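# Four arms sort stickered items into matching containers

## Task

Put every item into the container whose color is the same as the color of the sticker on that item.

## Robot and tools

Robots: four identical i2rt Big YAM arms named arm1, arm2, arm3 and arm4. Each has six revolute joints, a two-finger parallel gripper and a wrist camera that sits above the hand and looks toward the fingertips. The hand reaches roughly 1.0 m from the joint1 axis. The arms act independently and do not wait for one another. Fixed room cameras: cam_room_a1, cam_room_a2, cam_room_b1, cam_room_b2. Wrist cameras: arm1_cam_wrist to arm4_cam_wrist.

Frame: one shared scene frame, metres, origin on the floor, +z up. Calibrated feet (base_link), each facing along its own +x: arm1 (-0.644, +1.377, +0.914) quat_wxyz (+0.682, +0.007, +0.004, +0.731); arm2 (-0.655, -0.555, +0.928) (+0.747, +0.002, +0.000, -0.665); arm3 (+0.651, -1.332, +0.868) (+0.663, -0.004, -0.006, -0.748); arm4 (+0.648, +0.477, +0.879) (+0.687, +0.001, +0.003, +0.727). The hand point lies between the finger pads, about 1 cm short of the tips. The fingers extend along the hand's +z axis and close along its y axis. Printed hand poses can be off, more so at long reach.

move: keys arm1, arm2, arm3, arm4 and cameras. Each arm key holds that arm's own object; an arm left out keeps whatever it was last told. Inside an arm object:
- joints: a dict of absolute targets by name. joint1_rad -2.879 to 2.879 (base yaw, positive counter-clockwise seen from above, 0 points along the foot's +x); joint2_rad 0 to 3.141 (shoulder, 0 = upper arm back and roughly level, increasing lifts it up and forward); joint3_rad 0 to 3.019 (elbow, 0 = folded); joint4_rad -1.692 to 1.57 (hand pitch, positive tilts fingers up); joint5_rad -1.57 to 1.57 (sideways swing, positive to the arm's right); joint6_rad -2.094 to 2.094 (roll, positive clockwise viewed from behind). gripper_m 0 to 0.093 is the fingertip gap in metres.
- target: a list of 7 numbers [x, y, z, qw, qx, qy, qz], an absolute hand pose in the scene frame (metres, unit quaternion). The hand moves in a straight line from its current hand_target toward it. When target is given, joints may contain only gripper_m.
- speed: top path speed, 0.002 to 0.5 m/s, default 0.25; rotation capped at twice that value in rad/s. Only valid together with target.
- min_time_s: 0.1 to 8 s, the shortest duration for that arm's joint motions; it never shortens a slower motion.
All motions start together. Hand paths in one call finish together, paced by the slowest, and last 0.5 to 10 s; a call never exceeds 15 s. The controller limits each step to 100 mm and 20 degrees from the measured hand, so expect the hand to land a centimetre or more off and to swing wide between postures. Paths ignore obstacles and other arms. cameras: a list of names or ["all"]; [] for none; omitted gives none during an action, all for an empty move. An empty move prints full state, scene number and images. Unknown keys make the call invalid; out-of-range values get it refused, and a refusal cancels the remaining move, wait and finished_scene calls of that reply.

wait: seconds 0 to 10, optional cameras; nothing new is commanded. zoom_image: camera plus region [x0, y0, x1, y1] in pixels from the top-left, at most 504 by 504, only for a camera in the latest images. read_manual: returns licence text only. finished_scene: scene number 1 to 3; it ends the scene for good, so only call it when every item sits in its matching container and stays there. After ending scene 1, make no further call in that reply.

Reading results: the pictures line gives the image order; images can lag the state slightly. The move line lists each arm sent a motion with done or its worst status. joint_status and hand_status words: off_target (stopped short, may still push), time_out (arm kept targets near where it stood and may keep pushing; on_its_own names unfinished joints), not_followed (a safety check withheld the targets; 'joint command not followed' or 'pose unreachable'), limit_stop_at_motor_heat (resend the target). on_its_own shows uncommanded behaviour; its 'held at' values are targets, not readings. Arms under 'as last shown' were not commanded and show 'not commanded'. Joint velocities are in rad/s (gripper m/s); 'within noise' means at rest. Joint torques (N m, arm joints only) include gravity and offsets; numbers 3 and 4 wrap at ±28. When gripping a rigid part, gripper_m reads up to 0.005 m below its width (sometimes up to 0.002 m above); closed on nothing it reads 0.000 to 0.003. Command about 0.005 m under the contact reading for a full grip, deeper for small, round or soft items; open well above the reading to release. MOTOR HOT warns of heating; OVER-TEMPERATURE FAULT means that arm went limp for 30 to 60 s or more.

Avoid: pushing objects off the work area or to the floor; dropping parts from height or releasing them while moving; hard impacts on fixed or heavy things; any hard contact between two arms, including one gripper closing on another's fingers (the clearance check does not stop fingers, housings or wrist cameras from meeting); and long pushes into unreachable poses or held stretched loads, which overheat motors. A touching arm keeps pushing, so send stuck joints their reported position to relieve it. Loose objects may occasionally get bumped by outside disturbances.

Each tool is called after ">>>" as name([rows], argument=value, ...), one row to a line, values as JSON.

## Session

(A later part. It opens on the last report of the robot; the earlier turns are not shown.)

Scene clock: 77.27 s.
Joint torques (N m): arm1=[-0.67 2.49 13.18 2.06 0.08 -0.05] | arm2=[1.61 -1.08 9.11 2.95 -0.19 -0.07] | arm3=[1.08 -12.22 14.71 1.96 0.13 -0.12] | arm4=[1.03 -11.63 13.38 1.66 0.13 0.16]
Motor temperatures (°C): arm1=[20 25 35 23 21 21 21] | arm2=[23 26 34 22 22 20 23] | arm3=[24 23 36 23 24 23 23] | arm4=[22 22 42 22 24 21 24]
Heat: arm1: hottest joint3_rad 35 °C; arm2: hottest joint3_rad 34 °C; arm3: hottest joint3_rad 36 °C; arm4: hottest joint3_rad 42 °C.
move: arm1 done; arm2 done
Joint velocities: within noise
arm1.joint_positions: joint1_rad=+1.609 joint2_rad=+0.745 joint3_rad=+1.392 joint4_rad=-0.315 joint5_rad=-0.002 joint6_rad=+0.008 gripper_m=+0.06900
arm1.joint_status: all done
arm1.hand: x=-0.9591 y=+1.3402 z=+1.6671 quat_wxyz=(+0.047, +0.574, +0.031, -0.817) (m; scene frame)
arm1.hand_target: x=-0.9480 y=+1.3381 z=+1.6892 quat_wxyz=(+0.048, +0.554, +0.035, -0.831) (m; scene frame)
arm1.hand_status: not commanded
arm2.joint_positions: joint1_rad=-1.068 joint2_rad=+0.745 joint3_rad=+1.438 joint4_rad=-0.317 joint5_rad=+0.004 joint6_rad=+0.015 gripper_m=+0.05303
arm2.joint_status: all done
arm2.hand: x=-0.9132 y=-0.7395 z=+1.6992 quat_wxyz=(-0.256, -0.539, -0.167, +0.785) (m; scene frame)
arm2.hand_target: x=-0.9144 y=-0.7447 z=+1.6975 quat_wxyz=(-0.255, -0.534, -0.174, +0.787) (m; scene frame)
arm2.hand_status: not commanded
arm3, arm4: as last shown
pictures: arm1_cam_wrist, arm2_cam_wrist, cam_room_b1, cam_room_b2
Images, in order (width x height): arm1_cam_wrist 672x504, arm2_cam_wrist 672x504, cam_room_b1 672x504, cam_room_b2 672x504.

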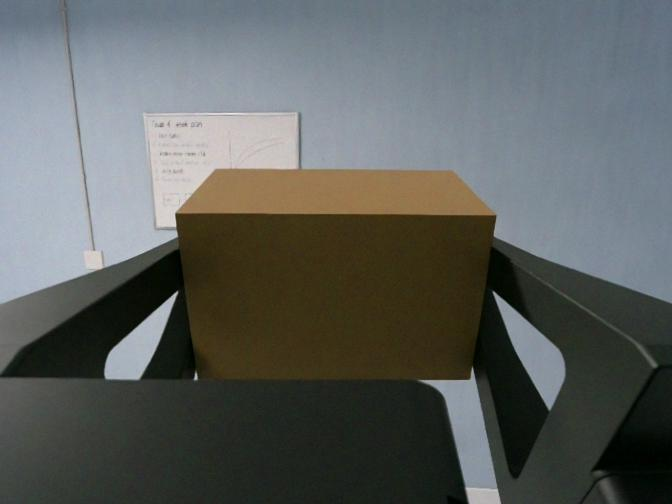

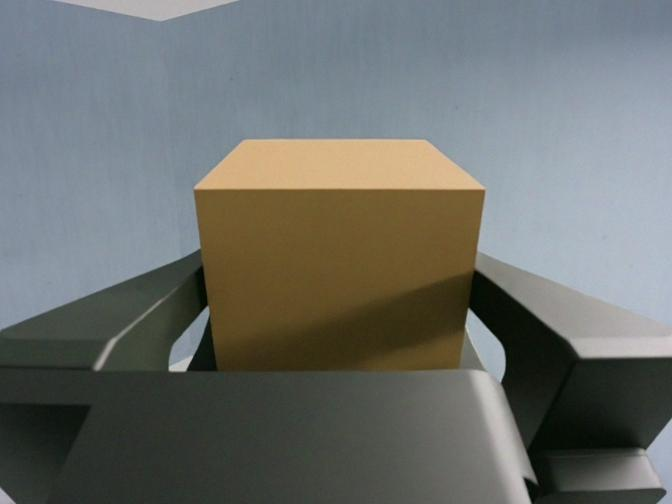

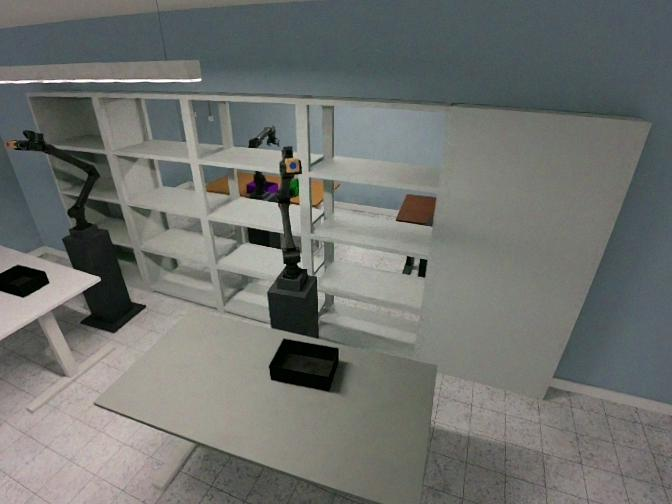

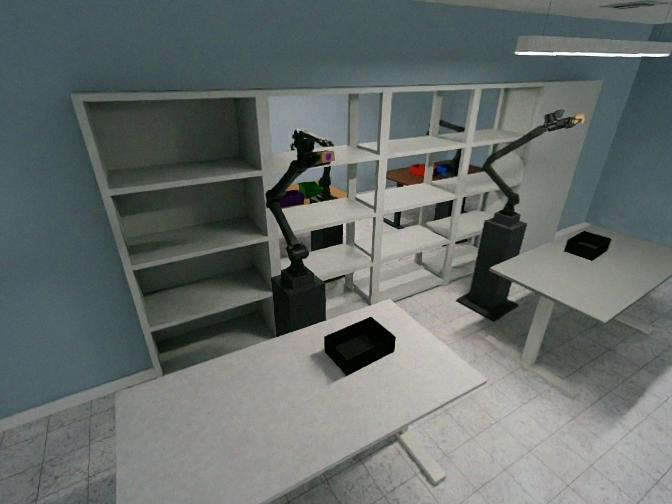

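>>> move(arm1={"joints":{"joint1_rad":-2.255,"joint2_rad":0.75,"joint3_rad":1.43,"joint4_rad":-1.5,"joint5_rad":0,"joint6_rad":0},"min_time_s":5}, arm2={"joints":{"joint1_rad":0.921,"joint2_rad":0.75,"joint3_rad":1.43,"joint4_rad":-1.5,"joint5_rad":0,"joint6_rad":0},"min_time_s":5}, arm3={"joints":{"joint1_rad":-1.96,"joint2_rad":0.75,"joint3_rad":1.43,"joint4_rad":-1.5,"joint5_rad":0,"joint6_rad":0},"min_time_s":5}, arm4={"joints":{"joint1_rad":0.911,"joint2_rad":0.75,"joint3_rad":1.43,"joint4_rad":-1.5,"joint5_rad":0,"joint6_rad":0},"min_time_s":5})

>>> move(arm1={"target":[-0.317,1.146,1.13,-0.1079,-0.3013,-0.9468,0.0343],"speed":0.3}, arm2={"target":[-0.311,-0.759,1.13,-0.1149,-0.2623,-0.9567,0.0315],"speed":0.3})

>>> move(arm1={"target":[-0.025,0.94,1.07,-0.1079,-0.3013,-0.9468,0.0343],"speed":0.25}, arm2={"target":[-0.02,-0.93,1.06,-0.1149,-0.2623,-0.9567,0.0315],"speed":0.25})

>>> move(arm1={"target":[-0.025,0.938,1.025,-0.1079,-0.3013,-0.9468,0.0343],"speed":0.1}, arm2={"target":[-0.018,-0.932,1.01,-0.1149,-0.2623,-0.9567,0.0315],"speed":0.1})

>>> move(arm1={"target":[-0.025,0.938,1.01,-0.1079,-0.3013,-0.9468,0.0343],"speed":0.06}, arm2={"target":[-0.018,-0.932,0.994,-0.1079,-0.2627,-0.9569,0.0296],"speed":0.06})

>>> move(arm1={"target":[-0.025,0.938,1.0,-0.1079,-0.3013,-0.9468,0.0343],"speed":0.06}, arm2={"target":[-0.018,-0.932,0.982,-0.1079,-0.2627,-0.9569,0.0296],"speed":0.06}, cameras=["arm1_cam_wrist","arm2_cam_wrist"])

Scene clock: 99.33 s.
Joint torques (N m): arm1=[-2.32 1.61 13.11 1.13 0.05 -0.03] | arm2=[1.26 -0.67 8.98 1.69 -0.1 -0.08] | arm3=[0.67 -1.32 7.76 1.13 0 -0.11] | arm4=[1.03 -1.14 7.41 0.66 0.09 0.16]
Motor temperatures (°C): arm1=[20 24 34 23 21 21 22] | arm2=[23 25 33 22 22 20 24] | arm3=[24 23 37 23 24 23 23] | arm4=[22 23 43 22 24 21 24]
Heat: arm1: hottest joint3_rad 34 °C; arm2: hottest joint3_rad 33 °C; arm3: hottest joint3_rad 37 °C; arm4: hottest joint3_rad 43 °C.
move: arm1 done; arm2 done; arm3 done; arm4 done
Joint velocities: within noise
arm1.joint_positions: joint1_rad=-2.248 joint2_rad=+0.746 joint3_rad=+1.392 joint4_rad=-1.492 joint5_rad=+0.000 joint6_rad=+0.007 gripper_m=+0.06902
arm1.joint_status: all done
arm1.hand: x=-0.4240 y=+1.2275 z=+1.3919 quat_wxyz=(-0.331, -0.283, -0.894, +0.106) (m; scene frame)
arm1.hand_target: x=-0.4261 y=+1.2271 z=+1.4074 quat_wxyz=(-0.342, -0.281, -0.890, +0.112) (m; scene frame)
arm1.hand_status: not commanded
arm2.joint_positions: joint1_rad=+0.915 joint2_rad=+0.745 joint3_rad=+1.438 joint4_rad=-1.488 joint5_rad=+0.002 joint6_rad=+0.014 gripper_m=+0.05303
arm2.joint_status: all done
arm2.hand: x=-0.4357 y=-0.6895 z=+1.4321 quat_wxyz=(-0.365, -0.254, -0.890, +0.097) (m; scene frame)
arm2.hand_target: x=-0.4347 y=-0.6880 z=+1.4253 quat_wxyz=(-0.354, -0.246, -0.897, +0.095) (m; scene frame)
arm2.hand_status: not commanded
arm3.joint_positions: joint1_rad=-1.950 joint2_rad=+0.754 joint3_rad=+1.436 joint4_rad=-1.493 joint5_rad=+0.001 joint6_rad=+0.006 gripper_m=+0.09400
arm3.joint_status: all done
arm3.hand: x=+0.4229 y=-1.1999 z=+1.3660 quat_wxyz=(+0.085, -0.900, +0.235, +0.358) (m; scene frame)
arm3.hand_target: x=+0.4262 y=-1.1989 z=+1.3627 quat_wxyz=(+0.087, -0.901, +0.237, +0.353) (m; scene frame)
arm3.hand_status: not commanded
arm4.joint_positions: joint1_rad=+0.907 joint2_rad=+0.755 joint3_rad=+1.433 joint4_rad=-1.488 joint5_rad=-0.001 joint6_rad=-0.013 gripper_m=+0.09398
arm4.joint_status: all done
arm4.hand: x=+0.4358 y=+0.6282 z=+1.3789 quat_wxyz=(-0.110, +0.887, -0.272, -0.355) (m; scene frame)
arm4.hand_target: x=+0.4388 y=+0.6253 z=+1.3768 quat_wxyz=(-0.107, +0.888, -0.277, -0.352) (m; scene frame)
arm4.hand_status: not commanded
pictures: none

Scene clock: 101.10 s.
Joint torques (N m): arm1=[-3.49 -7.88 11.64 1.18 -0.02 -0.08] | arm2=[1.55 -11.05 10.73 1.83 0.13 -0.02] | arm3=[0.62 -1.38 7.72 1.13 -0.01 -0.11] | arm4=[0.97 -1.2 7.41 0.59 0.12 0.15]
Motor temperatures (°C): arm1=[20 24 34 23 21 21 22] | arm2=[23 25 33 22 22 20 24] | arm3=[24 23 36 23 24 23 23] | arm4=[22 23 43 22 24 21 24]
Heat: arm1: hottest joint3_rad 34 °C; arm2: hottest joint3_rad 33 °C; arm3: hottest joint3_rad 36 °C; arm4: hottest joint3_rad 43 °C.
move: arm1 off_target; arm2 done
Joint velocities: within noise
arm1.joint_positions: joint1_rad=-2.250 joint2_rad=+1.244 joint3_rad=+1.092 joint4_rad=-1.218 joint5_rad=-0.006 joint6_rad=+0.004 gripper_m=+0.06902
arm1.joint_status: not commanded
arm1.hand: x=-0.3192 y=+1.1528 z=+1.1186 quat_wxyz=(-0.089, -0.300, -0.949, +0.028) (m; scene frame)
arm1.hand_target: x=-0.3171 y=+1.1462 z=+1.1301 quat_wxyz=(-0.108, -0.301, -0.947, +0.034) (m; scene frame)
arm1.hand_status: off_target (0.013 m and 2.3 deg from the pose sent, 0.294 m and 27.7 deg at the start)
arm2.joint_positions: joint1_rad=+0.916 joint2_rad=+1.252 joint3_rad=+1.068 joint4_rad=-1.168 joint5_rad=+0.002 joint6_rad=+0.014 gripper_m=+0.05303
arm2.joint_status: not commanded
arm2.hand: x=-0.3150 y=-0.7601 z=+1.1274 quat_wxyz=(-0.106, -0.271, -0.956, +0.027) (m; scene frame)
arm2.hand_target: x=-0.3111 y=-0.7590 z=+1.1300 quat_wxyz=(-0.115, -0.263, -0.958, +0.032) (m; scene frame)
arm2.hand_status: done (0.005 m and 1.6 deg from the pose sent, 0.334 m and 30.7 deg at the start)
arm3, arm4: as last shown
pictures: none

Scene clock: 103.53 s.
Joint torques (N m): arm1=[-2.14 -20.31 16.68 0.4 0.07 -0.02] | arm2=[1.38 -22.83 16.4 0.62 0.11 -0.04] | arm3=[0.56 -1.32 7.72 1.1 0.01 -0.11] | arm4=[1.03 -1.26 7.45 0.69 0.1 0.15]
Motor temperatures (°C): arm1=[20 24 35 23 21 21 22] | arm2=[23 25 33 22 22 20 24] | arm3=[24 23 36 23 24 23 23] | arm4=[22 23 42 22 24 21 24]
Heat: arm1: hottest joint3_rad 35 °C; arm2: hottest joint3_rad 33 °C; arm3: hottest joint3_rad 36 °C; arm4: hottest joint3_rad 42 °C.
move: arm1 off_target; arm2 off_target
Joint velocities: within noise
arm1.joint_positions: joint1_rad=-2.250 joint2_rad=+2.247 joint3_rad=+2.254 joint4_rad=-1.387 joint5_rad=-0.006 joint6_rad=+0.004 gripper_m=+0.06902
arm1.joint_status: not commanded
arm1.hand: x=-0.0342 y=+0.9528 z=+1.0461 quat_wxyz=(-0.084, -0.300, -0.950, +0.027) (m; scene frame)
arm1.hand_target: x=-0.0262 y=+0.9410 z=+1.0702 quat_wxyz=(-0.109, -0.301, -0.947, +0.035) (m; scene frame)
arm1.hand_status: off_target (0.029 m and 2.9 deg from the pose sent, 0.366 m and 2.3 deg at the start)
arm2.joint_positions: joint1_rad=+0.916 joint2_rad=+2.161 joint3_rad=+2.051 joint4_rad=-1.245 joint5_rad=+0.002 joint6_rad=+0.014 gripper_m=+0.05303
arm2.joint_status: not commanded
arm2.hand: x=-0.0361 y=-0.9263 z=+1.0508 quat_wxyz=(-0.104, -0.271, -0.956, +0.027) (m; scene frame)
arm2.hand_target: x=-0.0209 y=-0.9295 z=+1.0601 quat_wxyz=(-0.116, -0.263, -0.957, +0.032) (m; scene frame)
arm2.hand_status: off_target (0.019 m and 1.7 deg from the pose sent, 0.347 m and 1.6 deg at the start)
arm3, arm4: as last shown
pictures: none

Scene clock: 104.67 s.
Joint torques (N m): arm1=[-2.43 -20.54 11.44 1.31 -0.04 -0.01] | arm2=[1.2 -22.59 10.26 1.94 0.1 -0.06] | arm3=[0.62 -1.26 7.73 1.1 0 -0.11] | arm4=[1.32 -0.79 7.49 0.68 0.14 0.18]
Motor temperatures (°C): arm1=[20 24 35 23 21 21 22] | arm2=[23 25 33 22 22 20 24] | arm3=[24 23 36 23 24 23 23] | arm4=[22 22 42 22 24 21 24]
Heat: arm1: hottest joint3_rad 35 °C; arm2: hottest joint3_rad 33 °C; arm3: hottest joint3_rad 36 °C; arm4: hottest joint3_rad 42 °C.
move: arm1 done; arm2 off_target
Joint velocities: within noise
arm1.joint_positions: joint1_rad=-2.250 joint2_rad=+2.254 joint3_rad=+2.218 joint4_rad=-1.303 joint5_rad=-0.006 joint6_rad=+0.004 gripper_m=+0.06902
arm1.joint_status: not commanded
arm1.hand: x=-0.0251 y=+0.9463 z=+1.0294 quat_wxyz=(-0.103, -0.300, -0.948, +0.033) (m; scene frame)
arm1.hand_target: x=-0.0251 y=+0.9383 z=+1.0249 quat_wxyz=(-0.108, -0.301, -0.947, +0.034) (m; scene frame)
arm1.hand_status: done (0.009 m and 0.6 deg from the pose sent, 0.027 m and 2.9 deg at the start)
arm2.joint_positions: joint1_rad=+0.916 joint2_rad=+2.187 joint3_rad=+2.051 joint4_rad=-1.169 joint5_rad=+0.002 joint6_rad=+0.014 gripper_m=+0.05303
arm2.joint_status: not commanded
arm2.hand: x=-0.0207 y=-0.9354 z=+1.0368 quat_wxyz=(-0.128, -0.271, -0.954, +0.033) (m; scene frame)
arm2.hand_target: x=-0.0188 y=-0.9317 z=+1.0103 quat_wxyz=(-0.115, -0.263, -0.958, +0.032) (m; scene frame)
arm2.hand_status: off_target (0.027 m and 1.8 deg from the pose sent, 0.045 m and 1.7 deg at the start)
arm3, arm4: as last shown
pictures: none

Scene clock: 105.67 s.
Joint torques (N m): arm1=[-2.67 -20.25 11.15 1.47 -0.04 0.01] | arm2=[1.26 -22.83 10.17 1.96 0.1 -0.04] | arm3=[0.56 -1.2 7.72 1.09 0 -0.11] | arm4=[1.2 -1.32 7.43 0.66 0.12 0.17]
Motor temperatures (°C): arm1=[20 24 35 23 21 21 22] | arm2=[23 25 33 22 22 20 24] | arm3=[24 23 36 23 24 23 23] | arm4=[22 22 41 22 24 21 24]
Heat: arm1: hottest joint3_rad 35 °C; arm2: hottest joint3_rad 33 °C; arm3: hottest joint3_rad 36 °C; arm4: hottest joint3_rad 41 °C.
move: arm1 off_target; arm2 off_target
Joint velocities: within noise
arm1.joint_positions: joint1_rad=-2.250 joint2_rad=+2.254 joint3_rad=+2.188 joint4_rad=-1.267 joint5_rad=-0.006 joint6_rad=+0.004 gripper_m=+0.06902
arm1.joint_status: not commanded
arm1.hand: x=-0.0246 y=+0.9458 z=+1.0183 quat_wxyz=(-0.106, -0.300, -0.948, +0.033) (m; scene frame)
arm1.hand_target: x=-0.0251 y=+0.9383 z=+1.0101 quat_wxyz=(-0.108, -0.301, -0.947, +0.034) (m; scene frame)
arm1.hand_status: off_target (0.011 m and 0.3 deg from the pose sent, 0.021 m and 0.6 deg at the start)
arm2.joint_positions: joint1_rad=+0.916 joint2_rad=+2.206 joint3_rad=+2.045 joint4_rad=-1.159 joint5_rad=+0.002 joint6_rad=+0.014 gripper_m=+0.05303
arm2.joint_status: not commanded
arm2.hand: x=-0.0204 y=-0.9356 z=+1.0214 quat_wxyz=(-0.121, -0.271, -0.954, +0.032) (m; scene frame)
arm2.hand_target: x=-0.0189 y=-0.9317 z=+0.9943 quat_wxyz=(-0.108, -0.263, -0.958, +0.030) (m; scene frame)
arm2.hand_status: off_target (0.028 m and 1.8 deg from the pose sent, 0.043 m and 2.5 deg at the start)
arm3, arm4: as last shown
pictures: none

Scene clock: 106.63 s.
Joint torques (N m): arm1=[-3.08 -19.37 10.37 1.37 -0.01 0] | arm2=[1.38 -21.83 9.4 2.04 0.09 -0.05] | arm3=[0.62 -1.32 7.72 1.07 0.01 -0.11] | arm4=[1.44 -1.2 7.43 0.88 0.11 0.19]
Motor temperatures (°C): arm1=[20 24 35 23 21 21 22] | arm2=[23 25 33 22 22 20 24] | arm3=[24 23 35 23 24 23 23] | arm4=[22 22 41 22 24 21 24]
Heat: arm1: hottest joint3_rad 35 °C; arm2: hottest joint3_rad 33 °C; arm3: hottest joint3_rad 35 °C; arm4: hottest joint3_rad 41 °C.
move: arm1 off_target; arm2 off_target
Joint velocities: within noise
arm1.joint_positions: joint1_rad=-2.250 joint2_rad=+2.254 joint3_rad=+2.177 joint4_rad=-1.247 joint5_rad=-0.006 joint6_rad=+0.004 gripper_m=+0.06902
arm1.joint_status: not commanded
arm1.hand: x=-0.0231 y=+0.9447 z=+1.0146 quat_wxyz=(-0.111, -0.299, -0.947, +0.035) (m; scene frame)
arm1.hand_target: x=-0.0252 y=+0.9383 z=+1.0002 quat_wxyz=(-0.108, -0.301, -0.947, +0.034) (m; scene frame)
arm1.hand_status: off_target (0.016 m and 0.4 deg from the pose sent, 0.020 m and 0.3 deg at the start)
arm2.joint_positions: joint1_rad=+0.916 joint2_rad=+2.206 joint3_rad=+2.035 joint4_rad=-1.136 joint5_rad=+0.002 joint6_rad=+0.014 gripper_m=+0.05303
arm2.joint_status: not commanded
arm2.hand: x=-0.0184 y=-0.9367 z=+1.0182 quat_wxyz=(-0.127, -0.271, -0.954, +0.033) (m; scene frame)
arm2.hand_target: x=-0.0194 y=-0.9314 z=+0.9825 quat_wxyz=(-0.108, -0.263, -0.958, +0.029) (m; scene frame)
arm2.hand_status: off_target (0.037 m and 2.4 deg from the pose sent, 0.040 m and 1.8 deg at the start)
arm3, arm4: as last shown
pictures: arm1_cam_wrist, arm2_cam_wrist
Images, in order (width x height): arm1_cam_wrist 672x504, arm2_cam_wrist 672x504.

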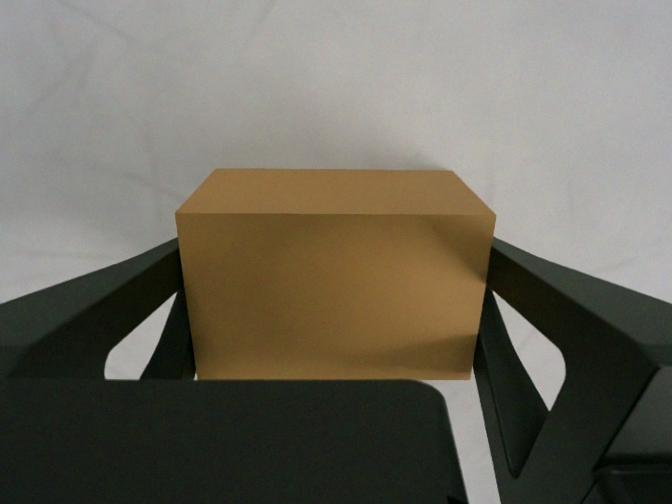

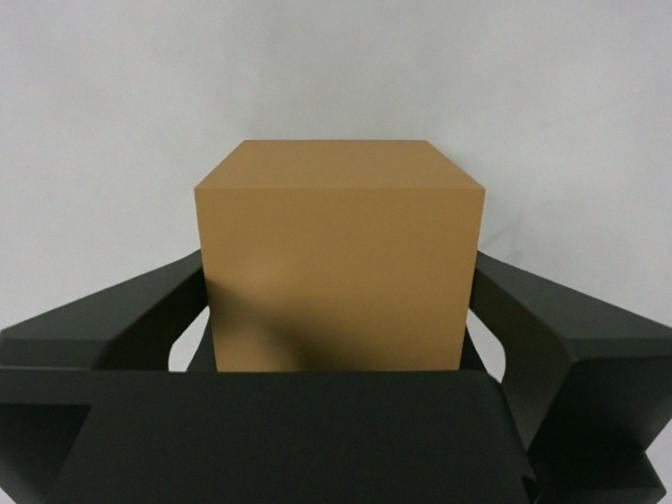

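>>> move(arm1={"target":[-0.024,0.939,0.992,-0.1079,-0.3013,-0.9468,0.0343],"speed":0.06}, arm2={"target":[-0.019,-0.932,0.970,-0.1079,-0.2627,-0.9569,0.0296],"speed":0.06})

>>> move(arm1={"target":[-0.0225,0.943,1.010,-0.110,-0.299,-0.947,0.035],"speed":0.1}, arm2={"target":[-0.0180,-0.936,1.010,-0.124,-0.268,-0.955,0.033],"speed":0.1})

>>> move(arm1={"joints":{"gripper_m":0.09}}, arm2={"joints":{"gripper_m":0.085}}, cameras=["arm1_cam_wrist","arm2_cam_wrist"])

>>> move(arm1={"target":[-0.03,0.945,1.125,-0.1079,-0.3013,-0.9468,0.0343],"speed":0.25}, arm2={"target":[-0.028,-0.93,1.125,-0.1149,-0.2623,-0.9567,0.0315],"speed":0.25})

>>> move(arm1={"target":[-0.317,1.146,1.14,-0.1079,-0.3013,-0.9468,0.0343],"speed":0.35}, arm2={"target":[-0.311,-0.759,1.14,-0.1149,-0.2623,-0.9567,0.0315],"speed":0.35}, arm3={"target":[0.342,-1.147,1.16,-0.0803,0.9134,-0.2604,-0.2921],"speed":0.3}, arm4={"target":[0.349,0.678,1.16,-0.0909,0.9091,-0.2883,-0.2866],"speed":0.3})

>>> move(arm3={"target":[0.0,-0.975,1.11,-0.0758,0.9229,-0.2404,-0.291],"speed":0.25}, arm4={"target":[-0.016,0.967,1.105,-0.0889,0.9111,-0.282,-0.2873],"speed":0.25}, cameras=["arm3_cam_wrist","arm4_cam_wrist"])

Scene clock: 124.07 s.
Joint torques (N m): arm1=[-2.37 -19.02 9.57 1.62 -0.02 0.03] | arm2=[1.26 -21.77 8.06 2.47 -0.06 -0.06] | arm3=[0.5 -1.26 7.73 1.07 -0.01 -0.11] | arm4=[1.49 -1.44 7.41 0.66 0.1 0.16]
Motor temperatures (°C): arm1=[20 25 34 23 21 21 22] | arm2=[23 26 31 22 22 20 24] | arm3=[24 23 33 23 24 23 23] | arm4=[22 22 38 22 24 21 24]
Heat: arm1: hottest joint3_rad 34 °C; arm2: hottest joint3_rad 31 °C; arm3: hottest joint3_rad 33 °C; arm4: hottest joint3_rad 38 °C.
move: arm1 off_target; arm2 off_target
Joint velocities: within noise
arm1.joint_positions: joint1_rad=-2.250 joint2_rad=+2.254 joint3_rad=+2.173 joint4_rad=-1.235 joint5_rad=-0.006 joint6_rad=+0.004 gripper_m=+0.06902
arm1.joint_status: not commanded
arm1.hand: x=-0.0217 y=+0.9437 z=+1.0136 quat_wxyz=(-0.114, -0.299, -0.947, +0.036) (m; scene frame)
arm1.hand_target: x=-0.0244 y=+0.9395 z=+0.9923 quat_wxyz=(-0.108, -0.301, -0.947, +0.034) (m; scene frame)
arm1.hand_status: off_target (0.022 m and 0.8 deg from the pose sent, 0.023 m and 0.4 deg at the start)
arm2.joint_positions: joint1_rad=+0.916 joint2_rad=+2.206 joint3_rad=+2.028 joint4_rad=-1.118 joint5_rad=+0.005 joint6_rad=+0.014 gripper_m=+0.05303
arm2.joint_status: not commanded
arm2.hand: x=-0.0167 y=-0.9383 z=+1.0164 quat_wxyz=(-0.132, -0.271, -0.953, +0.036) (m; scene frame)
arm2.hand_target: x=-0.0210 y=-0.9311 z=+0.9711 quat_wxyz=(-0.108, -0.263, -0.958, +0.029) (m; scene frame)
arm2.hand_status: off_target (0.047 m and 3.0 deg from the pose sent, 0.049 m and 2.4 deg at the start)
arm3, arm4: as last shown
pictures: none

Scene clock: 125.03 s.
Joint torques (N m): arm1=[-2.08 -20.25 11.34 0.55 0.05 0.04] | arm2=[0.91 -24.7 11.26 0.81 -0.12 0.03] | arm3=[0.62 -1.26 7.73 1.09 0 -0.1] | arm4=[1.38 -0.91 7.49 0.62 0.13 0.18]
Motor temperatures (°C): arm1=[20 25 34 23 21 21 22] | arm2=[23 26 31 22 22 20 24] | arm3=[24 23 33 23 24 23 23] | arm4=[22 22 37 22 24 21 24]
Heat: arm1: hottest joint3_rad 34 °C; arm2: hottest joint3_rad 31 °C; arm3: hottest joint3_rad 33 °C; arm4: hottest joint3_rad 37 °C.
move: arm1 done; arm2 done
Joint velocities: within noise
arm1.joint_positions: joint1_rad=-2.250 joint2_rad=+2.254 joint3_rad=+2.173 joint4_rad=-1.236 joint5_rad=-0.006 joint6_rad=+0.004 gripper_m=+0.06902
arm1.joint_status: not commanded
arm1.hand: x=-0.0218 y=+0.9438 z=+1.0135 quat_wxyz=(-0.114, -0.299, -0.947, +0.036) (m; scene frame)
arm1.hand_target: x=-0.0225 y=+0.9432 z=+1.0100 quat_wxyz=(-0.110, -0.299, -0.947, +0.035) (m; scene frame)
arm1.hand_status: done (0.004 m and 0.5 deg from the pose sent, 0.004 m and 0.5 deg at the start)
arm2.joint_positions: joint1_rad=+0.916 joint2_rad=+2.204 joint3_rad=+2.026 joint4_rad=-1.116 joint5_rad=+0.005 joint6_rad=+0.014 gripper_m=+0.05303
arm2.joint_status: not commanded
arm2.hand: x=-0.0168 y=-0.9383 z=+1.0176 quat_wxyz=(-0.133, -0.271, -0.953, +0.036) (m; scene frame)
arm2.hand_target: x=-0.0181 y=-0.9361 z=+1.0100 quat_wxyz=(-0.124, -0.268, -0.955, +0.033) (m; scene frame)
arm2.hand_status: done (0.008 m and 1.2 deg from the pose sent, 0.007 m and 1.1 deg at the start)
arm3, arm4: as last shown
pictures: none

Scene clock: 125.57 s.
Joint torques (N m): arm1=[-1.61 -20.48 11.45 0.54 0.05 -0.01] | arm2=[0.91 -24.76 11.23 0.81 -0.11 0.03] | arm3=[0.5 -1.32 7.73 1.06 0 -0.11] | arm4=[0.97 -1.2 7.35 0.68 0.11 0.16]
Motor temperatures (°C): arm1=[20 25 34 23 21 21 22] | arm2=[23 26 31 22 22 20 24] | arm3=[24 23 33 23 24 23 23] | arm4=[22 22 37 22 24 21 24]
Heat: arm1: hottest joint3_rad 34 °C; arm2: hottest joint3_rad 31 °C; arm3: hottest joint3_rad 33 °C; arm4: hottest joint3_rad 37 °C.
move: arm1 done; arm2 done
Joint velocities: within noise
arm1.joint_positions: joint1_rad=-2.250 joint2_rad=+2.255 joint3_rad=+2.173 joint4_rad=-1.236 joint5_rad=-0.006 joint6_rad=+0.004 gripper_m=+0.08996
arm1.joint_status: all done
arm1.hand: x=-0.0219 y=+0.9439 z=+1.0125 quat_wxyz=(-0.113, -0.299, -0.947, +0.036) (m; scene frame)
arm1.hand_target: x=-0.0225 y=+0.9432 z=+1.0099 quat_wxyz=(-0.110, -0.299, -0.947, +0.035) (m; scene frame)
arm1.hand_status: not commanded
arm2.joint_positions: joint1_rad=+0.916 joint2_rad=+2.204 joint3_rad=+2.026 joint4_rad=-1.116 joint5_rad=+0.005 joint6_rad=+0.014 gripper_m=+0.08494
arm2.joint_status: all done
arm2.hand: x=-0.0168 y=-0.9383 z=+1.0176 quat_wxyz=(-0.133, -0.271, -0.953, +0.036) (m; scene frame)
arm2.hand_target: x=-0.0181 y=-0.9361 z=+1.0100 quat_wxyz=(-0.124, -0.268, -0.955, +0.033) (m; scene frame)
arm2.hand_status: not commanded
arm3.joint_positions: joint1_rad=-1.950 joint2_rad=+0.754 joint3_rad=+1.436 joint4_rad=-1.493 joint5_rad=+0.001 joint6_rad=+0.006 gripper_m=+0.09400
arm3.joint_status: not commanded
arm3.hand: x=+0.4229 y=-1.1999 z=+1.3660 quat_wxyz=(+0.085, -0.900, +0.235, +0.358) (m; scene frame)
arm3.hand_target: x=+0.4262 y=-1.1989 z=+1.3627 quat_wxyz=(+0.087, -0.901, +0.237, +0.353) (m; scene frame)
arm3.hand_status: not commanded
arm4.joint_positions: joint1_rad=+0.907 joint2_rad=+0.755 joint3_rad=+1.433 joint4_rad=-1.488 joint5_rad=-0.001 joint6_rad=-0.013 gripper_m=+0.09398
arm4.joint_status: not commanded
arm4.hand: x=+0.4358 y=+0.6282 z=+1.3789 quat_wxyz=(-0.110, +0.887, -0.272, -0.355) (m; scene frame)
arm4.hand_target: x=+0.4388 y=+0.6253 z=+1.3768 quat_wxyz=(-0.107, +0.888, -0.277, -0.352) (m; scene frame)
arm4.hand_status: not commanded
pictures: arm1_cam_wrist, arm2_cam_wrist
Images, in order (width x height): arm1_cam_wrist 672x504, arm2_cam_wrist 672x504.

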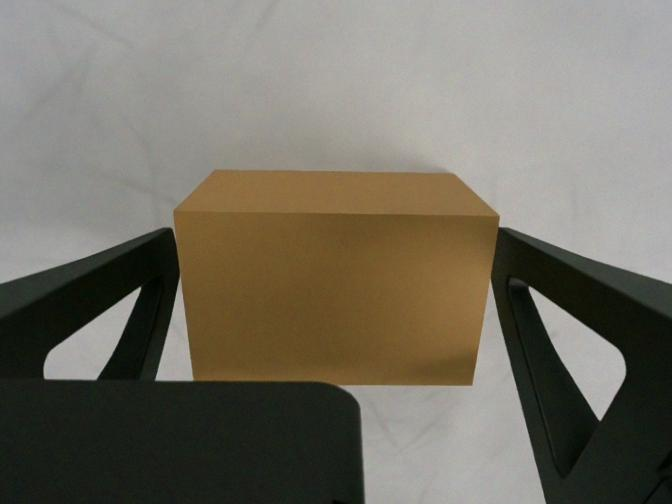

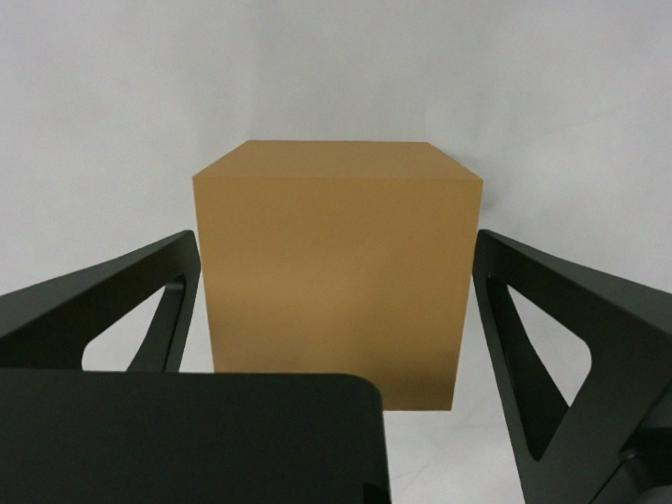

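Scene clock: 126.87 s.
Joint torques (N m): arm1=[-1.9 -21.25 15.82 0.29 0 -0.02] | arm2=[0.97 -23.65 14.75 0.65 -0.08 -0.08] | arm3=[0.73 -1.32 7.72 1.09 0 -0.12] | arm4=[0.97 -0.91 7.49 0.69 0.13 0.16]
Motor temperatures (°C): arm1=[20 25 34 23 21 21 22] | arm2=[23 26 32 22 22 20 24] | arm3=[24 23 33 23 24 23 23] | arm4=[22 22 37 22 24 21 24]
Heat: arm1: hottest joint3_rad 34 °C; arm2: hottest joint3_rad 32 °C; arm3: hottest joint3_rad 33 °C; arm4: hottest joint3_rad 37 °C.
move: arm1 off_target; arm2 off_target
Joint velocities: within noise
arm1.joint_positions: joint1_rad=-2.250 joint2_rad=+2.255 joint3_rad=+2.414 joint4_rad=-1.533 joint5_rad=-0.006 joint6_rad=+0.004 gripper_m=+0.08996
arm1.joint_status: not commanded
arm1.hand: x=-0.0345 y=+0.9535 z=+1.1017 quat_wxyz=(-0.087, -0.300, -0.949, +0.027) (m; scene frame)
arm1.hand_target: x=-0.0309 y=+0.9458 z=+1.1249 quat_wxyz=(-0.108, -0.301, -0.947, +0.035) (m; scene frame)
arm1.hand_status: off_target (0.025 m and 2.6 deg from the pose sent, 0.113 m and 0.7 deg at the start)
arm2.joint_positions: joint1_rad=+0.916 joint2_rad=+2.152 joint3_rad=+2.205 joint4_rad=-1.401 joint5_rad=+0.005 joint6_rad=+0.013 gripper_m=+0.08494
arm2.joint_status: not commanded
arm2.hand: x=-0.0355 y=-0.9276 z=+1.1163 quat_wxyz=(-0.108, -0.271, -0.956, +0.030) (m; scene frame)
arm2.hand_target: x=-0.0284 y=-0.9299 z=+1.1248 quat_wxyz=(-0.116, -0.263, -0.957, +0.032) (m; scene frame)
arm2.hand_status: off_target (0.012 m and 1.3 deg from the pose sent, 0.108 m and 2.4 deg at the start)
arm3, arm4: as last shown
pictures: none

Scene clock: 128.57 s.
Joint torques (N m): arm1=[-2.84 -6.18 11.41 0.65 -0.03 -0.04] | arm2=[1.49 -9.47 10.29 1.14 -0.02 -0.01] | arm3=[0.38 -5.19 9.83 1.81 0.13 0.03] | arm4=[1.49 -5.07 9.7 1.58 0.2 0.15]
Motor temperatures (°C): arm1=[20 25 34 23 21 21 22] | arm2=[23 26 32 22 22 20 24] | arm3=[24 23 33 23 24 23 23] | arm4=[22 22 37 22 24 21 24]
Heat: arm1: hottest joint3_rad 34 °C; arm2: hottest joint3_rad 32 °C; arm3: hottest joint3_rad 33 °C; arm4: hottest joint3_rad 37 °C.
move: arm1 done; arm2 done; arm3 done; arm4 done
Joint velocities: within noise
arm1.joint_positions: joint1_rad=-2.250 joint2_rad=+1.219 joint3_rad=+1.122 joint4_rad=-1.228 joint5_rad=-0.006 joint6_rad=+0.003 gripper_m=+0.08996
arm1.joint_status: not commanded
arm1.hand: x=-0.3157 y=+1.1503 z=+1.1400 quat_wxyz=(-0.110, -0.299, -0.947, +0.035) (m; scene frame)
arm1.hand_target: x=-0.3171 y=+1.1460 z=+1.1399 quat_wxyz=(-0.108, -0.301, -0.947, +0.034) (m; scene frame)
arm1.hand_status: done (0.005 m and 0.3 deg from the pose sent, 0.344 m and 2.6 deg at the start)
arm2.joint_positions: joint1_rad=+0.916 joint2_rad=+1.233 joint3_rad=+1.099 joint4_rad=-1.177 joint5_rad=+0.005 joint6_rad=+0.013 gripper_m=+0.08494
arm2.joint_status: not commanded
arm2.hand: x=-0.3104 y=-0.7636 z=+1.1479 quat_wxyz=(-0.125, -0.270, -0.954, +0.034) (m; scene frame)
arm2.hand_target: x=-0.3112 y=-0.7591 z=+1.1400 quat_wxyz=(-0.115, -0.263, -0.958, +0.032) (m; scene frame)
arm2.hand_status: done (0.009 m and 1.5 deg from the pose sent, 0.324 m and 1.3 deg at the start)
arm3.joint_positions: joint1_rad=-1.951 joint2_rad=+0.879 joint3_rad=+0.959 joint4_rad=-1.044 joint5_rad=+0.025 joint6_rad=+0.021 gripper_m=+0.09400
arm3.joint_status: not commanded
arm3.hand: x=+0.3417 y=-1.1529 z=+1.1570 quat_wxyz=(+0.076, -0.922, +0.252, +0.285) (m; scene frame)
arm3.hand_target: x=+0.3421 y=-1.1471 z=+1.1601 quat_wxyz=(+0.081, -0.916, +0.261, +0.293) (m; scene frame)
arm3.hand_status: done (0.007 m and 1.6 deg from the pose sent, 0.227 m and 8.2 deg at the start)
arm4.joint_positions: joint1_rad=+0.935 joint2_rad=+0.893 joint3_rad=+0.926 joint4_rad=-1.022 joint5_rad=+0.025 joint6_rad=+0.018 gripper_m=+0.09398
arm4.joint_status: not commanded
arm4.hand: x=+0.3545 y=+0.6769 z=+1.1532 quat_wxyz=(-0.089, +0.914, -0.286, -0.274) (m; scene frame)
arm4.hand_target: x=+0.3491 y=+0.6779 z=+1.1601 quat_wxyz=(-0.091, +0.909, -0.288, -0.287) (m; scene frame)
arm4.hand_status: done (0.009 m and 1.6 deg from the pose sent, 0.241 m and 8.8 deg at the start)
pictures: none

Scene clock: 131.43 s.
Joint torques (N m): arm1=[-3.31 -5.89 11.52 0.69 -0.04 -0.04] | arm2=[1.44 -9.82 10.22 1.14 -0.01 -0.01] | arm3=[2.02 -21.95 14.46 0.7 -0.07 -0.12] | arm4=[0.91 -25.23 13.05 0.53 -0.05 -0.09]
Motor temperatures (°C): arm1=[20 25 34 23 21 21 22] | arm2=[23 26 32 22 22 20 24] | arm3=[24 24 33 23 24 23 23] | arm4=[22 22 37 22 24 21 24]
Heat: arm1: hottest joint3_rad 34 °C; arm2: hottest joint3_rad 32 °C; arm3: hottest joint3_rad 33 °C; arm4: hottest joint3_rad 37 °C.
move: arm3 off_target; arm4 off_target
Joint velocities: within noise
arm1, arm2: as last shown
arm3.joint_positions: joint1_rad=-1.951 joint2_rad=+1.906 joint3_rad=+1.820 joint4_rad=-0.907 joint5_rad=+0.022 joint6_rad=+0.015 gripper_m=+0.09400
arm3.joint_status: not commanded
arm3.hand: x=+0.0156 y=-0.9756 z=+1.0867 quat_wxyz=(+0.072, -0.927, +0.250, +0.272) (m; scene frame)
arm3.hand_target: x=+0.0012 y=-0.9758 z=+1.1101 quat_wxyz=(+0.076, -0.923, +0.240, +0.291) (m; scene frame)
arm3.hand_status: off_target (0.028 m and 2.5 deg from the pose sent, 0.388 m and 1.5 deg at the start)
arm4.joint_positions: joint1_rad=+0.885 joint2_rad=+2.185 joint3_rad=+2.240 joint4_rad=-1.035 joint5_rad=-0.013 joint6_rad=-0.019 gripper_m=+0.09398
arm4.joint_status: not commanded
arm4.hand: x=-0.0108 y=+0.9567 z=+1.0960 quat_wxyz=(-0.085, +0.913, -0.286, -0.279) (m; scene frame)
arm4.hand_target: x=-0.0152 y=+0.9666 z=+1.1051 quat_wxyz=(-0.089, +0.911, -0.282, -0.288) (m; scene frame)
arm4.hand_status: off_target (0.015 m and 1.2 deg from the pose sent, 0.473 m and 1.6 deg at the start)
pictures: arm3_cam_wrist, arm4_cam_wrist
Images, in order (width x height): arm3_cam_wrist 672x504, arm4_cam_wrist 672x504.

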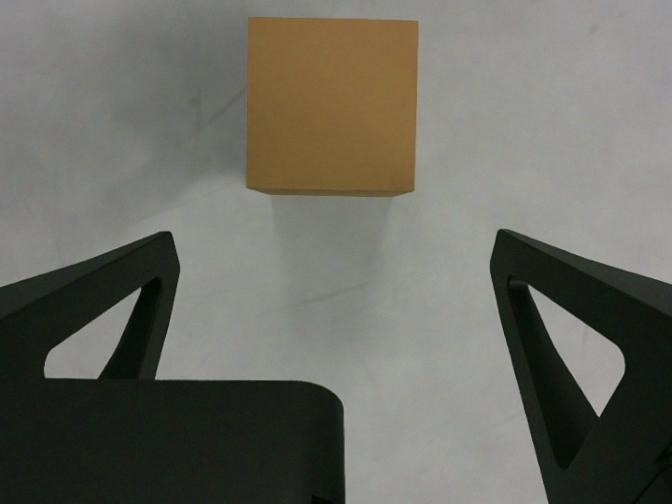

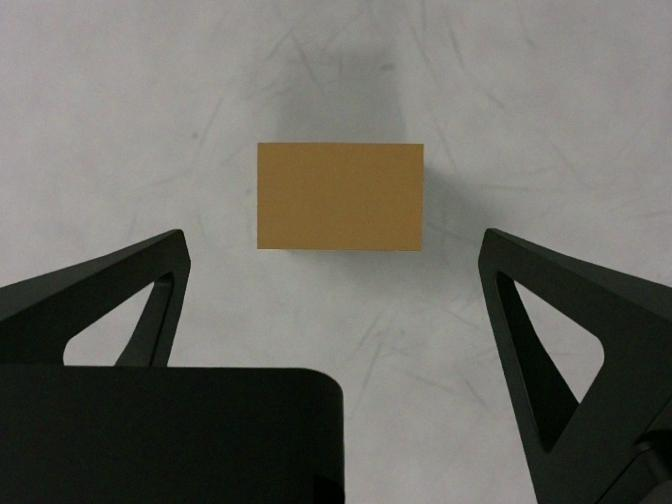

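>>> move(arm3={"target":[-0.041,-0.948,0.998,-0.0758,0.9229,-0.2404,-0.291],"speed":0.12}, arm4={"target":[-0.037,0.982,1.0,-0.0889,0.9111,-0.282,-0.2873],"speed":0.12}, cameras=["arm3_cam_wrist","arm4_cam_wrist"])

Scene clock: 142.30 s.
Joint torques (N m): arm1=[-2.67 -5.54 11.4 0.65 -0.02 -0.07] | arm2=[1.44 -9.58 10.19 1.17 -0.02 -0.01] | arm3=[1.55 -19.43 12.55 1.59 0.01 -0.13] | arm4=[0.21 -26.34 10 1.43 -0.07 -0.08]
Motor temperatures (°C): arm1=[20 25 34 23 21 21 22] | arm2=[23 26 32 22 22 20 23] | arm3=[24 25 33 23 24 23 23] | arm4=[22 23 40 22 24 21 24]
Heat: arm1: hottest joint3_rad 34 °C; arm2: hottest joint3_rad 32 °C; arm3: hottest joint3_rad 33 °C; arm4: hottest joint3_rad 40 °C.
move: arm3 off_target; arm4 off_target
Joint velocities: within noise
arm1, arm2: as last shown
arm3.joint_positions: joint1_rad=-1.952 joint2_rad=+2.044 joint3_rad=+1.842 joint4_rad=-0.739 joint5_rad=+0.015 joint6_rad=+0.009 gripper_m=+0.09398
arm3.joint_status: not commanded
arm3.hand: x=-0.0274 y=-0.9539 z=+1.0208 quat_wxyz=(+0.076, -0.920, +0.244, +0.296) (m; scene frame)
arm3.hand_target: x=-0.0394 y=-0.9490 z=+0.9980 quat_wxyz=(+0.076, -0.923, +0.240, +0.291) (m; scene frame)
arm3.hand_status: off_target (0.027 m and 0.8 deg from the pose sent, 0.109 m and 2.5 deg at the start)
arm4.joint_positions: joint1_rad=+0.885 joint2_rad=+2.290 joint3_rad=+2.202 joint4_rad=-0.876 joint5_rad=-0.013 joint6_rad=-0.020 gripper_m=+0.09398
arm4.joint_status: not commanded
arm4.hand: x=-0.0350 y=+0.9737 z=+1.0145 quat_wxyz=(-0.087, +0.910, -0.285, -0.287) (m; scene frame)
arm4.hand_target: x=-0.0364 y=+0.9817 z=+1.0003 quat_wxyz=(-0.089, +0.911, -0.282, -0.287) (m; scene frame)
arm4.hand_status: off_target (0.017 m and 0.4 deg from the pose sent, 0.103 m and 1.2 deg at the start)
pictures: arm3_cam_wrist, arm4_cam_wrist
Images, in order (width x height): arm3_cam_wrist 672x504, arm4_cam_wrist 672x504.

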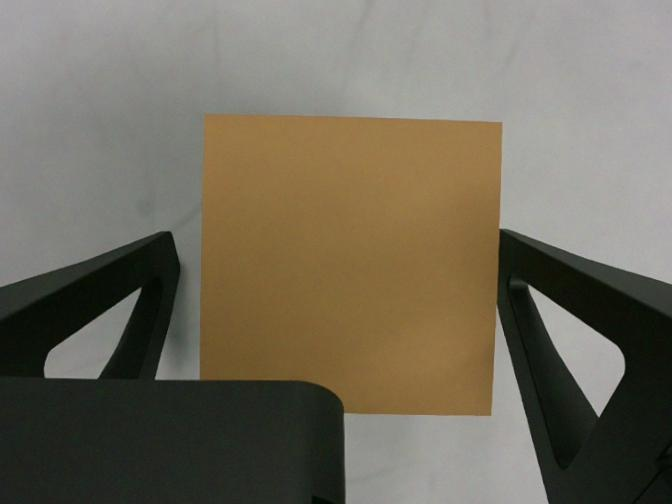

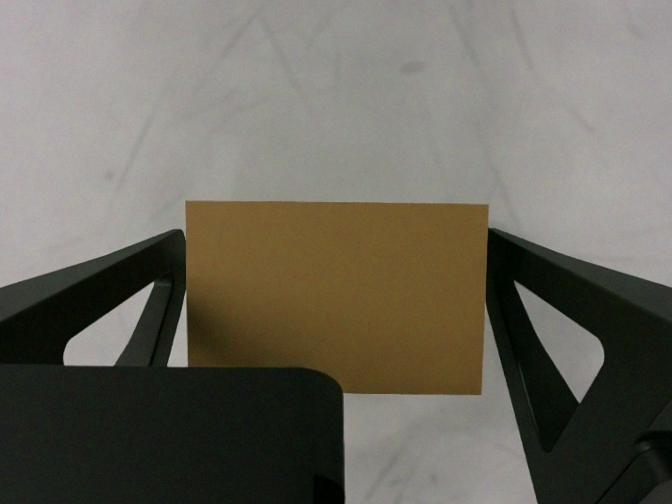

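>>> move(arm3={"joints":{"gripper_m":0.047}}, arm4={"joints":{"gripper_m":0.062}})

>>> move(arm3={"target":[-0.02,-0.955,1.11,-0.0758,0.9229,-0.2404,-0.291],"speed":0.2}, arm4={"target":[-0.028,0.972,1.11,-0.0889,0.9111,-0.282,-0.2873],"speed":0.2}, cameras=["arm3_cam_wrist","arm4_cam_wrist"])

>>> move(arm3={"target":[0.342,-1.147,1.16,-0.0803,0.9134,-0.2604,-0.2921],"speed":0.35}, arm4={"target":[0.349,0.678,1.16,-0.0909,0.9091,-0.2883,-0.2866],"speed":0.35})

>>> move(arm3={"joints":{"joint1_rad":-1.45,"joint2_rad":0.72,"joint3_rad":1.43,"joint4_rad":-1.5,"joint5_rad":0,"joint6_rad":0},"min_time_s":1.8}, arm4={"joints":{"joint1_rad":0.5,"joint2_rad":0.85,"joint3_rad":1.35,"joint4_rad":-1.4,"joint5_rad":0,"joint6_rad":0},"min_time_s":1.8})

>>> move(arm3={"joints":{"joint1_rad":0.895,"joint2_rad":1.0,"joint3_rad":1.3,"joint4_rad":-1.2},"min_time_s":3.5}, arm4={"joints":{"joint1_rad":-1.096,"joint2_rad":1.0,"joint3_rad":1.3,"joint4_rad":-1.2},"min_time_s":3}, cameras=["arm3_cam_wrist","arm4_cam_wrist"])

Scene clock: 152.90 s.
Joint torques (N m): arm1=[-3.14 -5.42 11.4 0.87 -0.03 -0.06] | arm2=[1.44 -9.7 10.21 1.16 -0.02 -0.02] | arm3=[1.73 -19.6 12.31 1.32 0.12 -0.12] | arm4=[0.79 -26.4 10.1 1.54 -0.03 -0.07]
Motor temperatures (°C): arm1=[20 25 34 23 21 21 22] | arm2=[23 26 32 22 22 20 23] | arm3=[24 24 33 23 24 23 23] | arm4=[22 26 38 22 24 21 24]
Heat: arm1: hottest joint3_rad 34 °C; arm2: hottest joint3_rad 32 °C; arm3: hottest joint3_rad 33 °C; arm4: hottest joint3_rad 38 °C.
move: arm3 off_target; arm4 off_target
Joint velocities: within noise
arm1, arm2: as last shown
arm3.joint_positions: joint1_rad=-1.952 joint2_rad=+2.048 joint3_rad=+1.845 joint4_rad=-0.732 joint5_rad=+0.012 joint6_rad=+0.008 gripper_m=+0.05309
arm3.joint_status: gripper_m off_target (ended at +0.05313, target +0.04700)
arm3.hand: x=-0.0297 y=-0.9532 z=+1.0208 quat_wxyz=(+0.076, -0.919, +0.243, +0.300) (m; scene frame)
arm3.hand_target: x=-0.0394 y=-0.9490 z=+0.9980 quat_wxyz=(+0.076, -0.923, +0.240, +0.291) (m; scene frame)
arm3.hand_status: not commanded
arm4.joint_positions: joint1_rad=+0.885 joint2_rad=+2.290 joint3_rad=+2.202 joint4_rad=-0.875 joint5_rad=-0.014 joint6_rad=-0.022 gripper_m=+0.06935
arm4.joint_status: gripper_m off_target (ended at +0.06938, target +0.06200)
arm4.hand: x=-0.0351 y=+0.9737 z=+1.0145 quat_wxyz=(-0.087, +0.910, -0.284, -0.287) (m; scene frame)
arm4.hand_target: x=-0.0364 y=+0.9817 z=+1.0003 quat_wxyz=(-0.089, +0.911, -0.282, -0.287) (m; scene frame)
arm4.hand_status: not commanded
pictures: none

Scene clock: 154.33 s.
Joint torques (N m): arm1=[-3.02 -5.54 11.44 0.76 -0.05 -0.07] | arm2=[1.38 -9.82 10.22 1.14 -0.02 -0.01] | arm3=[1.38 -24.88 14.24 0.81 0.05 -0.13] | arm4=[0.62 -29.63 12.98 0.53 0.05 0]
Motor temperatures (°C): arm1=[20 25 34 23 21 21 22] | arm2=[23 26 32 22 22 20 23] | arm3=[24 25 33 23 24 23 23] | arm4=[22 26 38 22 24 21 25]
Heat: arm1: hottest joint3_rad 34 °C; arm2: hottest joint3_rad 32 °C; arm3: hottest joint3_rad 33 °C; arm4: hottest joint3_rad 38 °C.
move: arm3 off_target; arm4 off_target
Joint velocities: within noise
arm1, arm2: as last shown
arm3.joint_positions: joint1_rad=-1.952 joint2_rad=+2.005 joint3_rad=+1.949 joint4_rad=-0.954 joint5_rad=+0.012 joint6_rad=+0.005 gripper_m=+0.05309
arm3.joint_status: not commanded
arm3.hand: x=-0.0110 y=-0.9627 z=+1.0761 quat_wxyz=(+0.068, -0.930, +0.245, +0.265) (m; scene frame)
arm3.hand_target: x=-0.0185 y=-0.9559 z=+1.1101 quat_wxyz=(+0.076, -0.923, +0.240, +0.291) (m; scene frame)
arm3.hand_status: off_target (0.036 m and 3.3 deg from the pose sent, 0.090 m and 1.1 deg at the start)
arm4.joint_positions: joint1_rad=+0.885 joint2_rad=+2.277 joint3_rad=+2.354 joint4_rad=-1.093 joint5_rad=-0.014 joint6_rad=-0.022 gripper_m=+0.06935
arm4.joint_status: not commanded
arm4.hand: x=-0.0237 y=+0.9658 z=+1.0742 quat_wxyz=(-0.079, +0.918, -0.286, -0.264) (m; scene frame)
arm4.hand_target: x=-0.0267 y=+0.9711 z=+1.1099 quat_wxyz=(-0.089, +0.911, -0.282, -0.288) (m; scene frame)
arm4.hand_status: off_target (0.037 m and 3.1 deg from the pose sent, 0.096 m and 0.3 deg at the start)
pictures: arm3_cam_wrist, arm4_cam_wrist
Images, in order (width x height): arm3_cam_wrist 672x504, arm4_cam_wrist 672x504.

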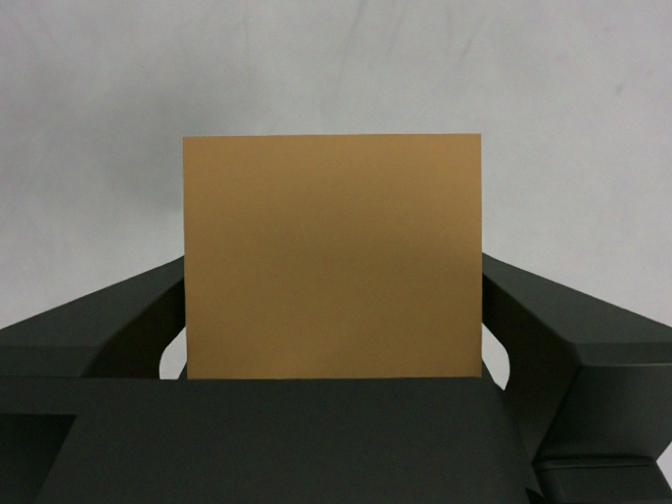

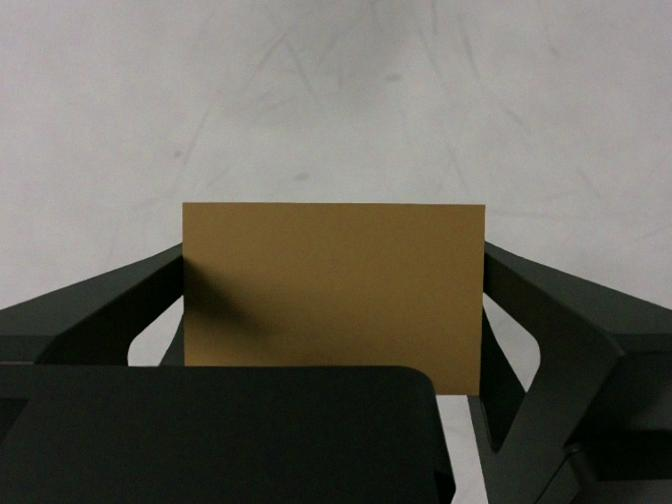

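Scene clock: 156.50 s.
Joint torques (N m): arm1=[-3.08 -5.6 11.45 0.57 -0.02 -0.06] | arm2=[1.38 -9.7 10.19 1.17 -0.02 -0.02] | arm3=[0.32 -4.31 9.52 0.95 0.1 0.02] | arm4=[0.97 -3.78 9.42 0.55 0.23 0.18]
Motor temperatures (°C): arm1=[20 25 34 23 21 21 22] | arm2=[23 26 32 22 22 20 23] | arm3=[24 25 33 23 24 23 23] | arm4=[22 26 38 22 24 21 25]
Heat: arm1: hottest joint3_rad 34 °C; arm2: hottest joint3_rad 32 °C; arm3: hottest joint3_rad 33 °C; arm4: hottest joint3_rad 38 °C.
move: arm3 done; arm4 done
Joint velocities: within noise
arm1, arm2: as last shown
arm3.joint_positions: joint1_rad=-1.952 joint2_rad=+0.870 joint3_rad=+0.963 joint4_rad=-1.023 joint5_rad=+0.026 joint6_rad=+0.021 gripper_m=+0.05309
arm3.joint_status: not commanded
arm3.hand: x=+0.3391 y=-1.1508 z=+1.1650 quat_wxyz=(+0.081, -0.917, +0.251, +0.301) (m; scene frame)
arm3.hand_target: x=+0.3420 y=-1.1470 z=+1.1601 quat_wxyz=(+0.081, -0.916, +0.261, +0.293) (m; scene frame)
arm3.hand_status: done (0.007 m and 1.4 deg from the pose sent, 0.407 m and 4.3 deg at the start)
arm4.joint_positions: joint1_rad=+0.935 joint2_rad=+0.881 joint3_rad=+0.932 joint4_rad=-0.993 joint5_rad=+0.025 joint6_rad=+0.018 gripper_m=+0.06935
arm4.joint_status: not commanded
arm4.hand: x=+0.3502 y=+0.6796 z=+1.1645 quat_wxyz=(-0.095, +0.907, -0.284, -0.295) (m; scene frame)
arm4.hand_target: x=+0.3491 y=+0.6780 z=+1.1601 quat_wxyz=(-0.091, +0.909, -0.288, -0.287) (m; scene frame)
arm4.hand_status: done (0.005 m and 1.2 deg from the pose sent, 0.479 m and 3.1 deg at the start)
pictures: none

Scene clock: 158.73 s.
Joint torques (N m): arm1=[-3.08 -5.54 11.45 0.64 -0.06 -0.06] | arm2=[1.49 -9.7 10.22 1.17 -0.01 -0.02] | arm3=[2.08 -0.21 12.25 1.17 -0.06 -0.12] | arm4=[0.32 -4.19 12.1 0.47 -0.05 -0.08]
Motor temperatures (°C): arm1=[20 25 34 23 21 21 22] | arm2=[23 26 32 22 22 20 23] | arm3=[24 25 33 23 24 23 23] | arm4=[22 26 38 22 24 21 25]
Heat: arm1: hottest joint3_rad 34 °C; arm2: hottest joint3_rad 32 °C; arm3: hottest joint3_rad 33 °C; arm4: hottest joint3_rad 38 °C.
move: arm3 done; arm4 done
Joint velocities: within noise
arm1, arm2: as last shown
arm3.joint_positions: joint1_rad=-1.462 joint2_rad=+0.720 joint3_rad=+1.383 joint4_rad=-1.495 joint5_rad=+0.002 joint6_rad=+0.008 gripper_m=+0.05309
arm3.joint_status: all done
arm3.hand: x=+0.4004 y=-1.3212 z=+1.3498 quat_wxyz=(-0.005, -0.933, +0.012, +0.360) (m; scene frame)
arm3.hand_target: x=+0.4042 y=-1.3243 z=+1.3711 quat_wxyz=(-0.007, -0.925, +0.003, +0.380) (m; scene frame)
arm3.hand_status: not commanded
arm4.joint_positions: joint1_rad=+0.504 joint2_rad=+0.858 joint3_rad=+1.300 joint4_rad=-1.389 joint5_rad=+0.004 joint6_rad=+0.013 gripper_m=+0.06935
arm4.joint_status: all done
arm4.hand: x=+0.4830 y=+0.7466 z=+1.3025 quat_wxyz=(-0.146, +0.829, -0.467, -0.270) (m; scene frame)
arm4.hand_target: x=+0.4854 y=+0.7444 z=+1.3276 quat_wxyz=(-0.157, +0.825, -0.460, -0.289) (m; scene frame)
arm4.hand_status: not commanded
pictures: none

Scene clock: 162.57 s.
Joint torques (N m): arm1=[-2.84 -5.54 11.32 0.64 -0.05 -0.05] | arm2=[1.49 -9.7 10.21 1.13 -0.02 -0.01] | arm3=[1.61 -5.6 9.32 2.13 0.06 -0.12] | arm4=[1.08 -5.42 8.95 1.72 0.01 -0.07]
Motor temperatures (°C): arm1=[20 25 34 23 21 21 22] | arm2=[23 26 32 22 22 20 23] | arm3=[24 24 33 23 24 23 24] | arm4=[22 25 38 22 24 21 25]
Heat: arm1: hottest joint3_rad 34 °C; arm2: hottest joint3_rad 32 °C; arm3: hottest joint3_rad 33 °C; arm4: hottest joint3_rad 38 °C.
move: arm3 done; arm4 done
Joint velocities: within noise
arm1, arm2: as last shown
arm3.joint_positions: joint1_rad=+0.890 joint2_rad=+0.995 joint3_rad=+1.303 joint4_rad=-1.219 joint5_rad=-0.001 joint6_rad=+0.007 gripper_m=+0.05310
arm3.joint_status: all done
arm3.hand: x=+0.9206 y=-1.6056 z=+1.2764 quat_wxyz=(-0.302, -0.370, -0.869, +0.131) (m; scene frame)
arm3.hand_target: x=+0.9253 y=-1.6077 z=+1.2762 quat_wxyz=(-0.307, -0.364, -0.869, +0.133) (m; scene frame)
arm3.hand_status: not commanded
arm4.joint_positions: joint1_rad=-1.098 joint2_rad=+0.988 joint3_rad=+1.300 joint4_rad=-1.220 joint5_rad=+0.002 joint6_rad=+0.013 gripper_m=+0.06935
arm4.joint_status: all done
arm4.hand: x=+0.9836 y=+0.6732 z=+1.2827 quat_wxyz=(-0.311, +0.242, -0.915, -0.085) (m; scene frame)
arm4.hand_target: x=+0.9892 y=+0.6777 z=+1.2813 quat_wxyz=(-0.315, +0.248, -0.912, -0.085) (m; scene frame)
arm4.hand_status: not commanded
pictures: arm3_cam_wrist, arm4_cam_wrist
Images, in order (width x height): arm3_cam_wrist 672x504, arm4_cam_wrist 672x504.

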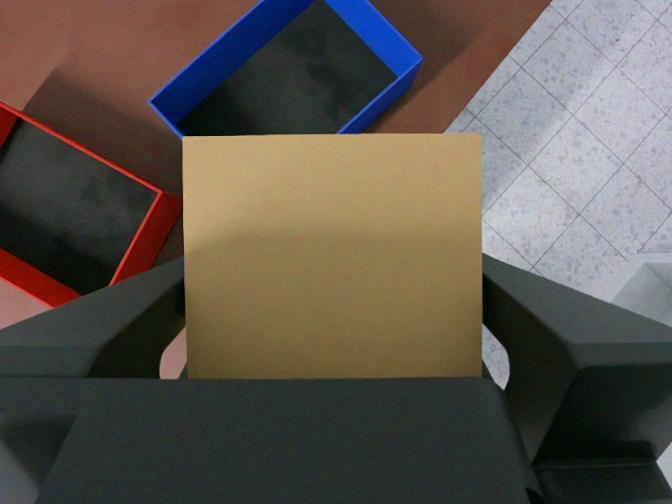

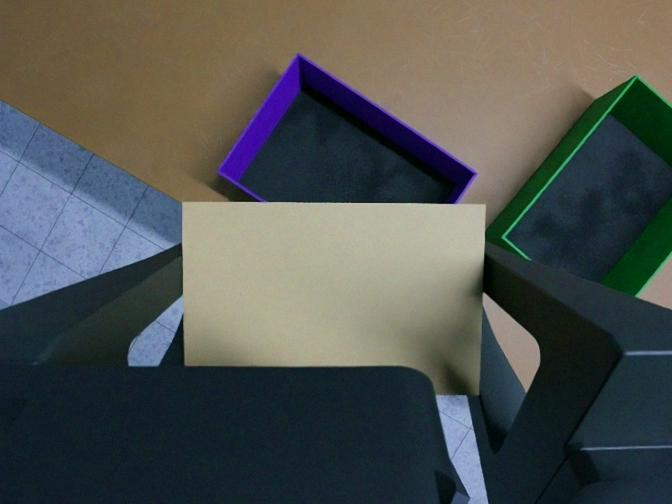

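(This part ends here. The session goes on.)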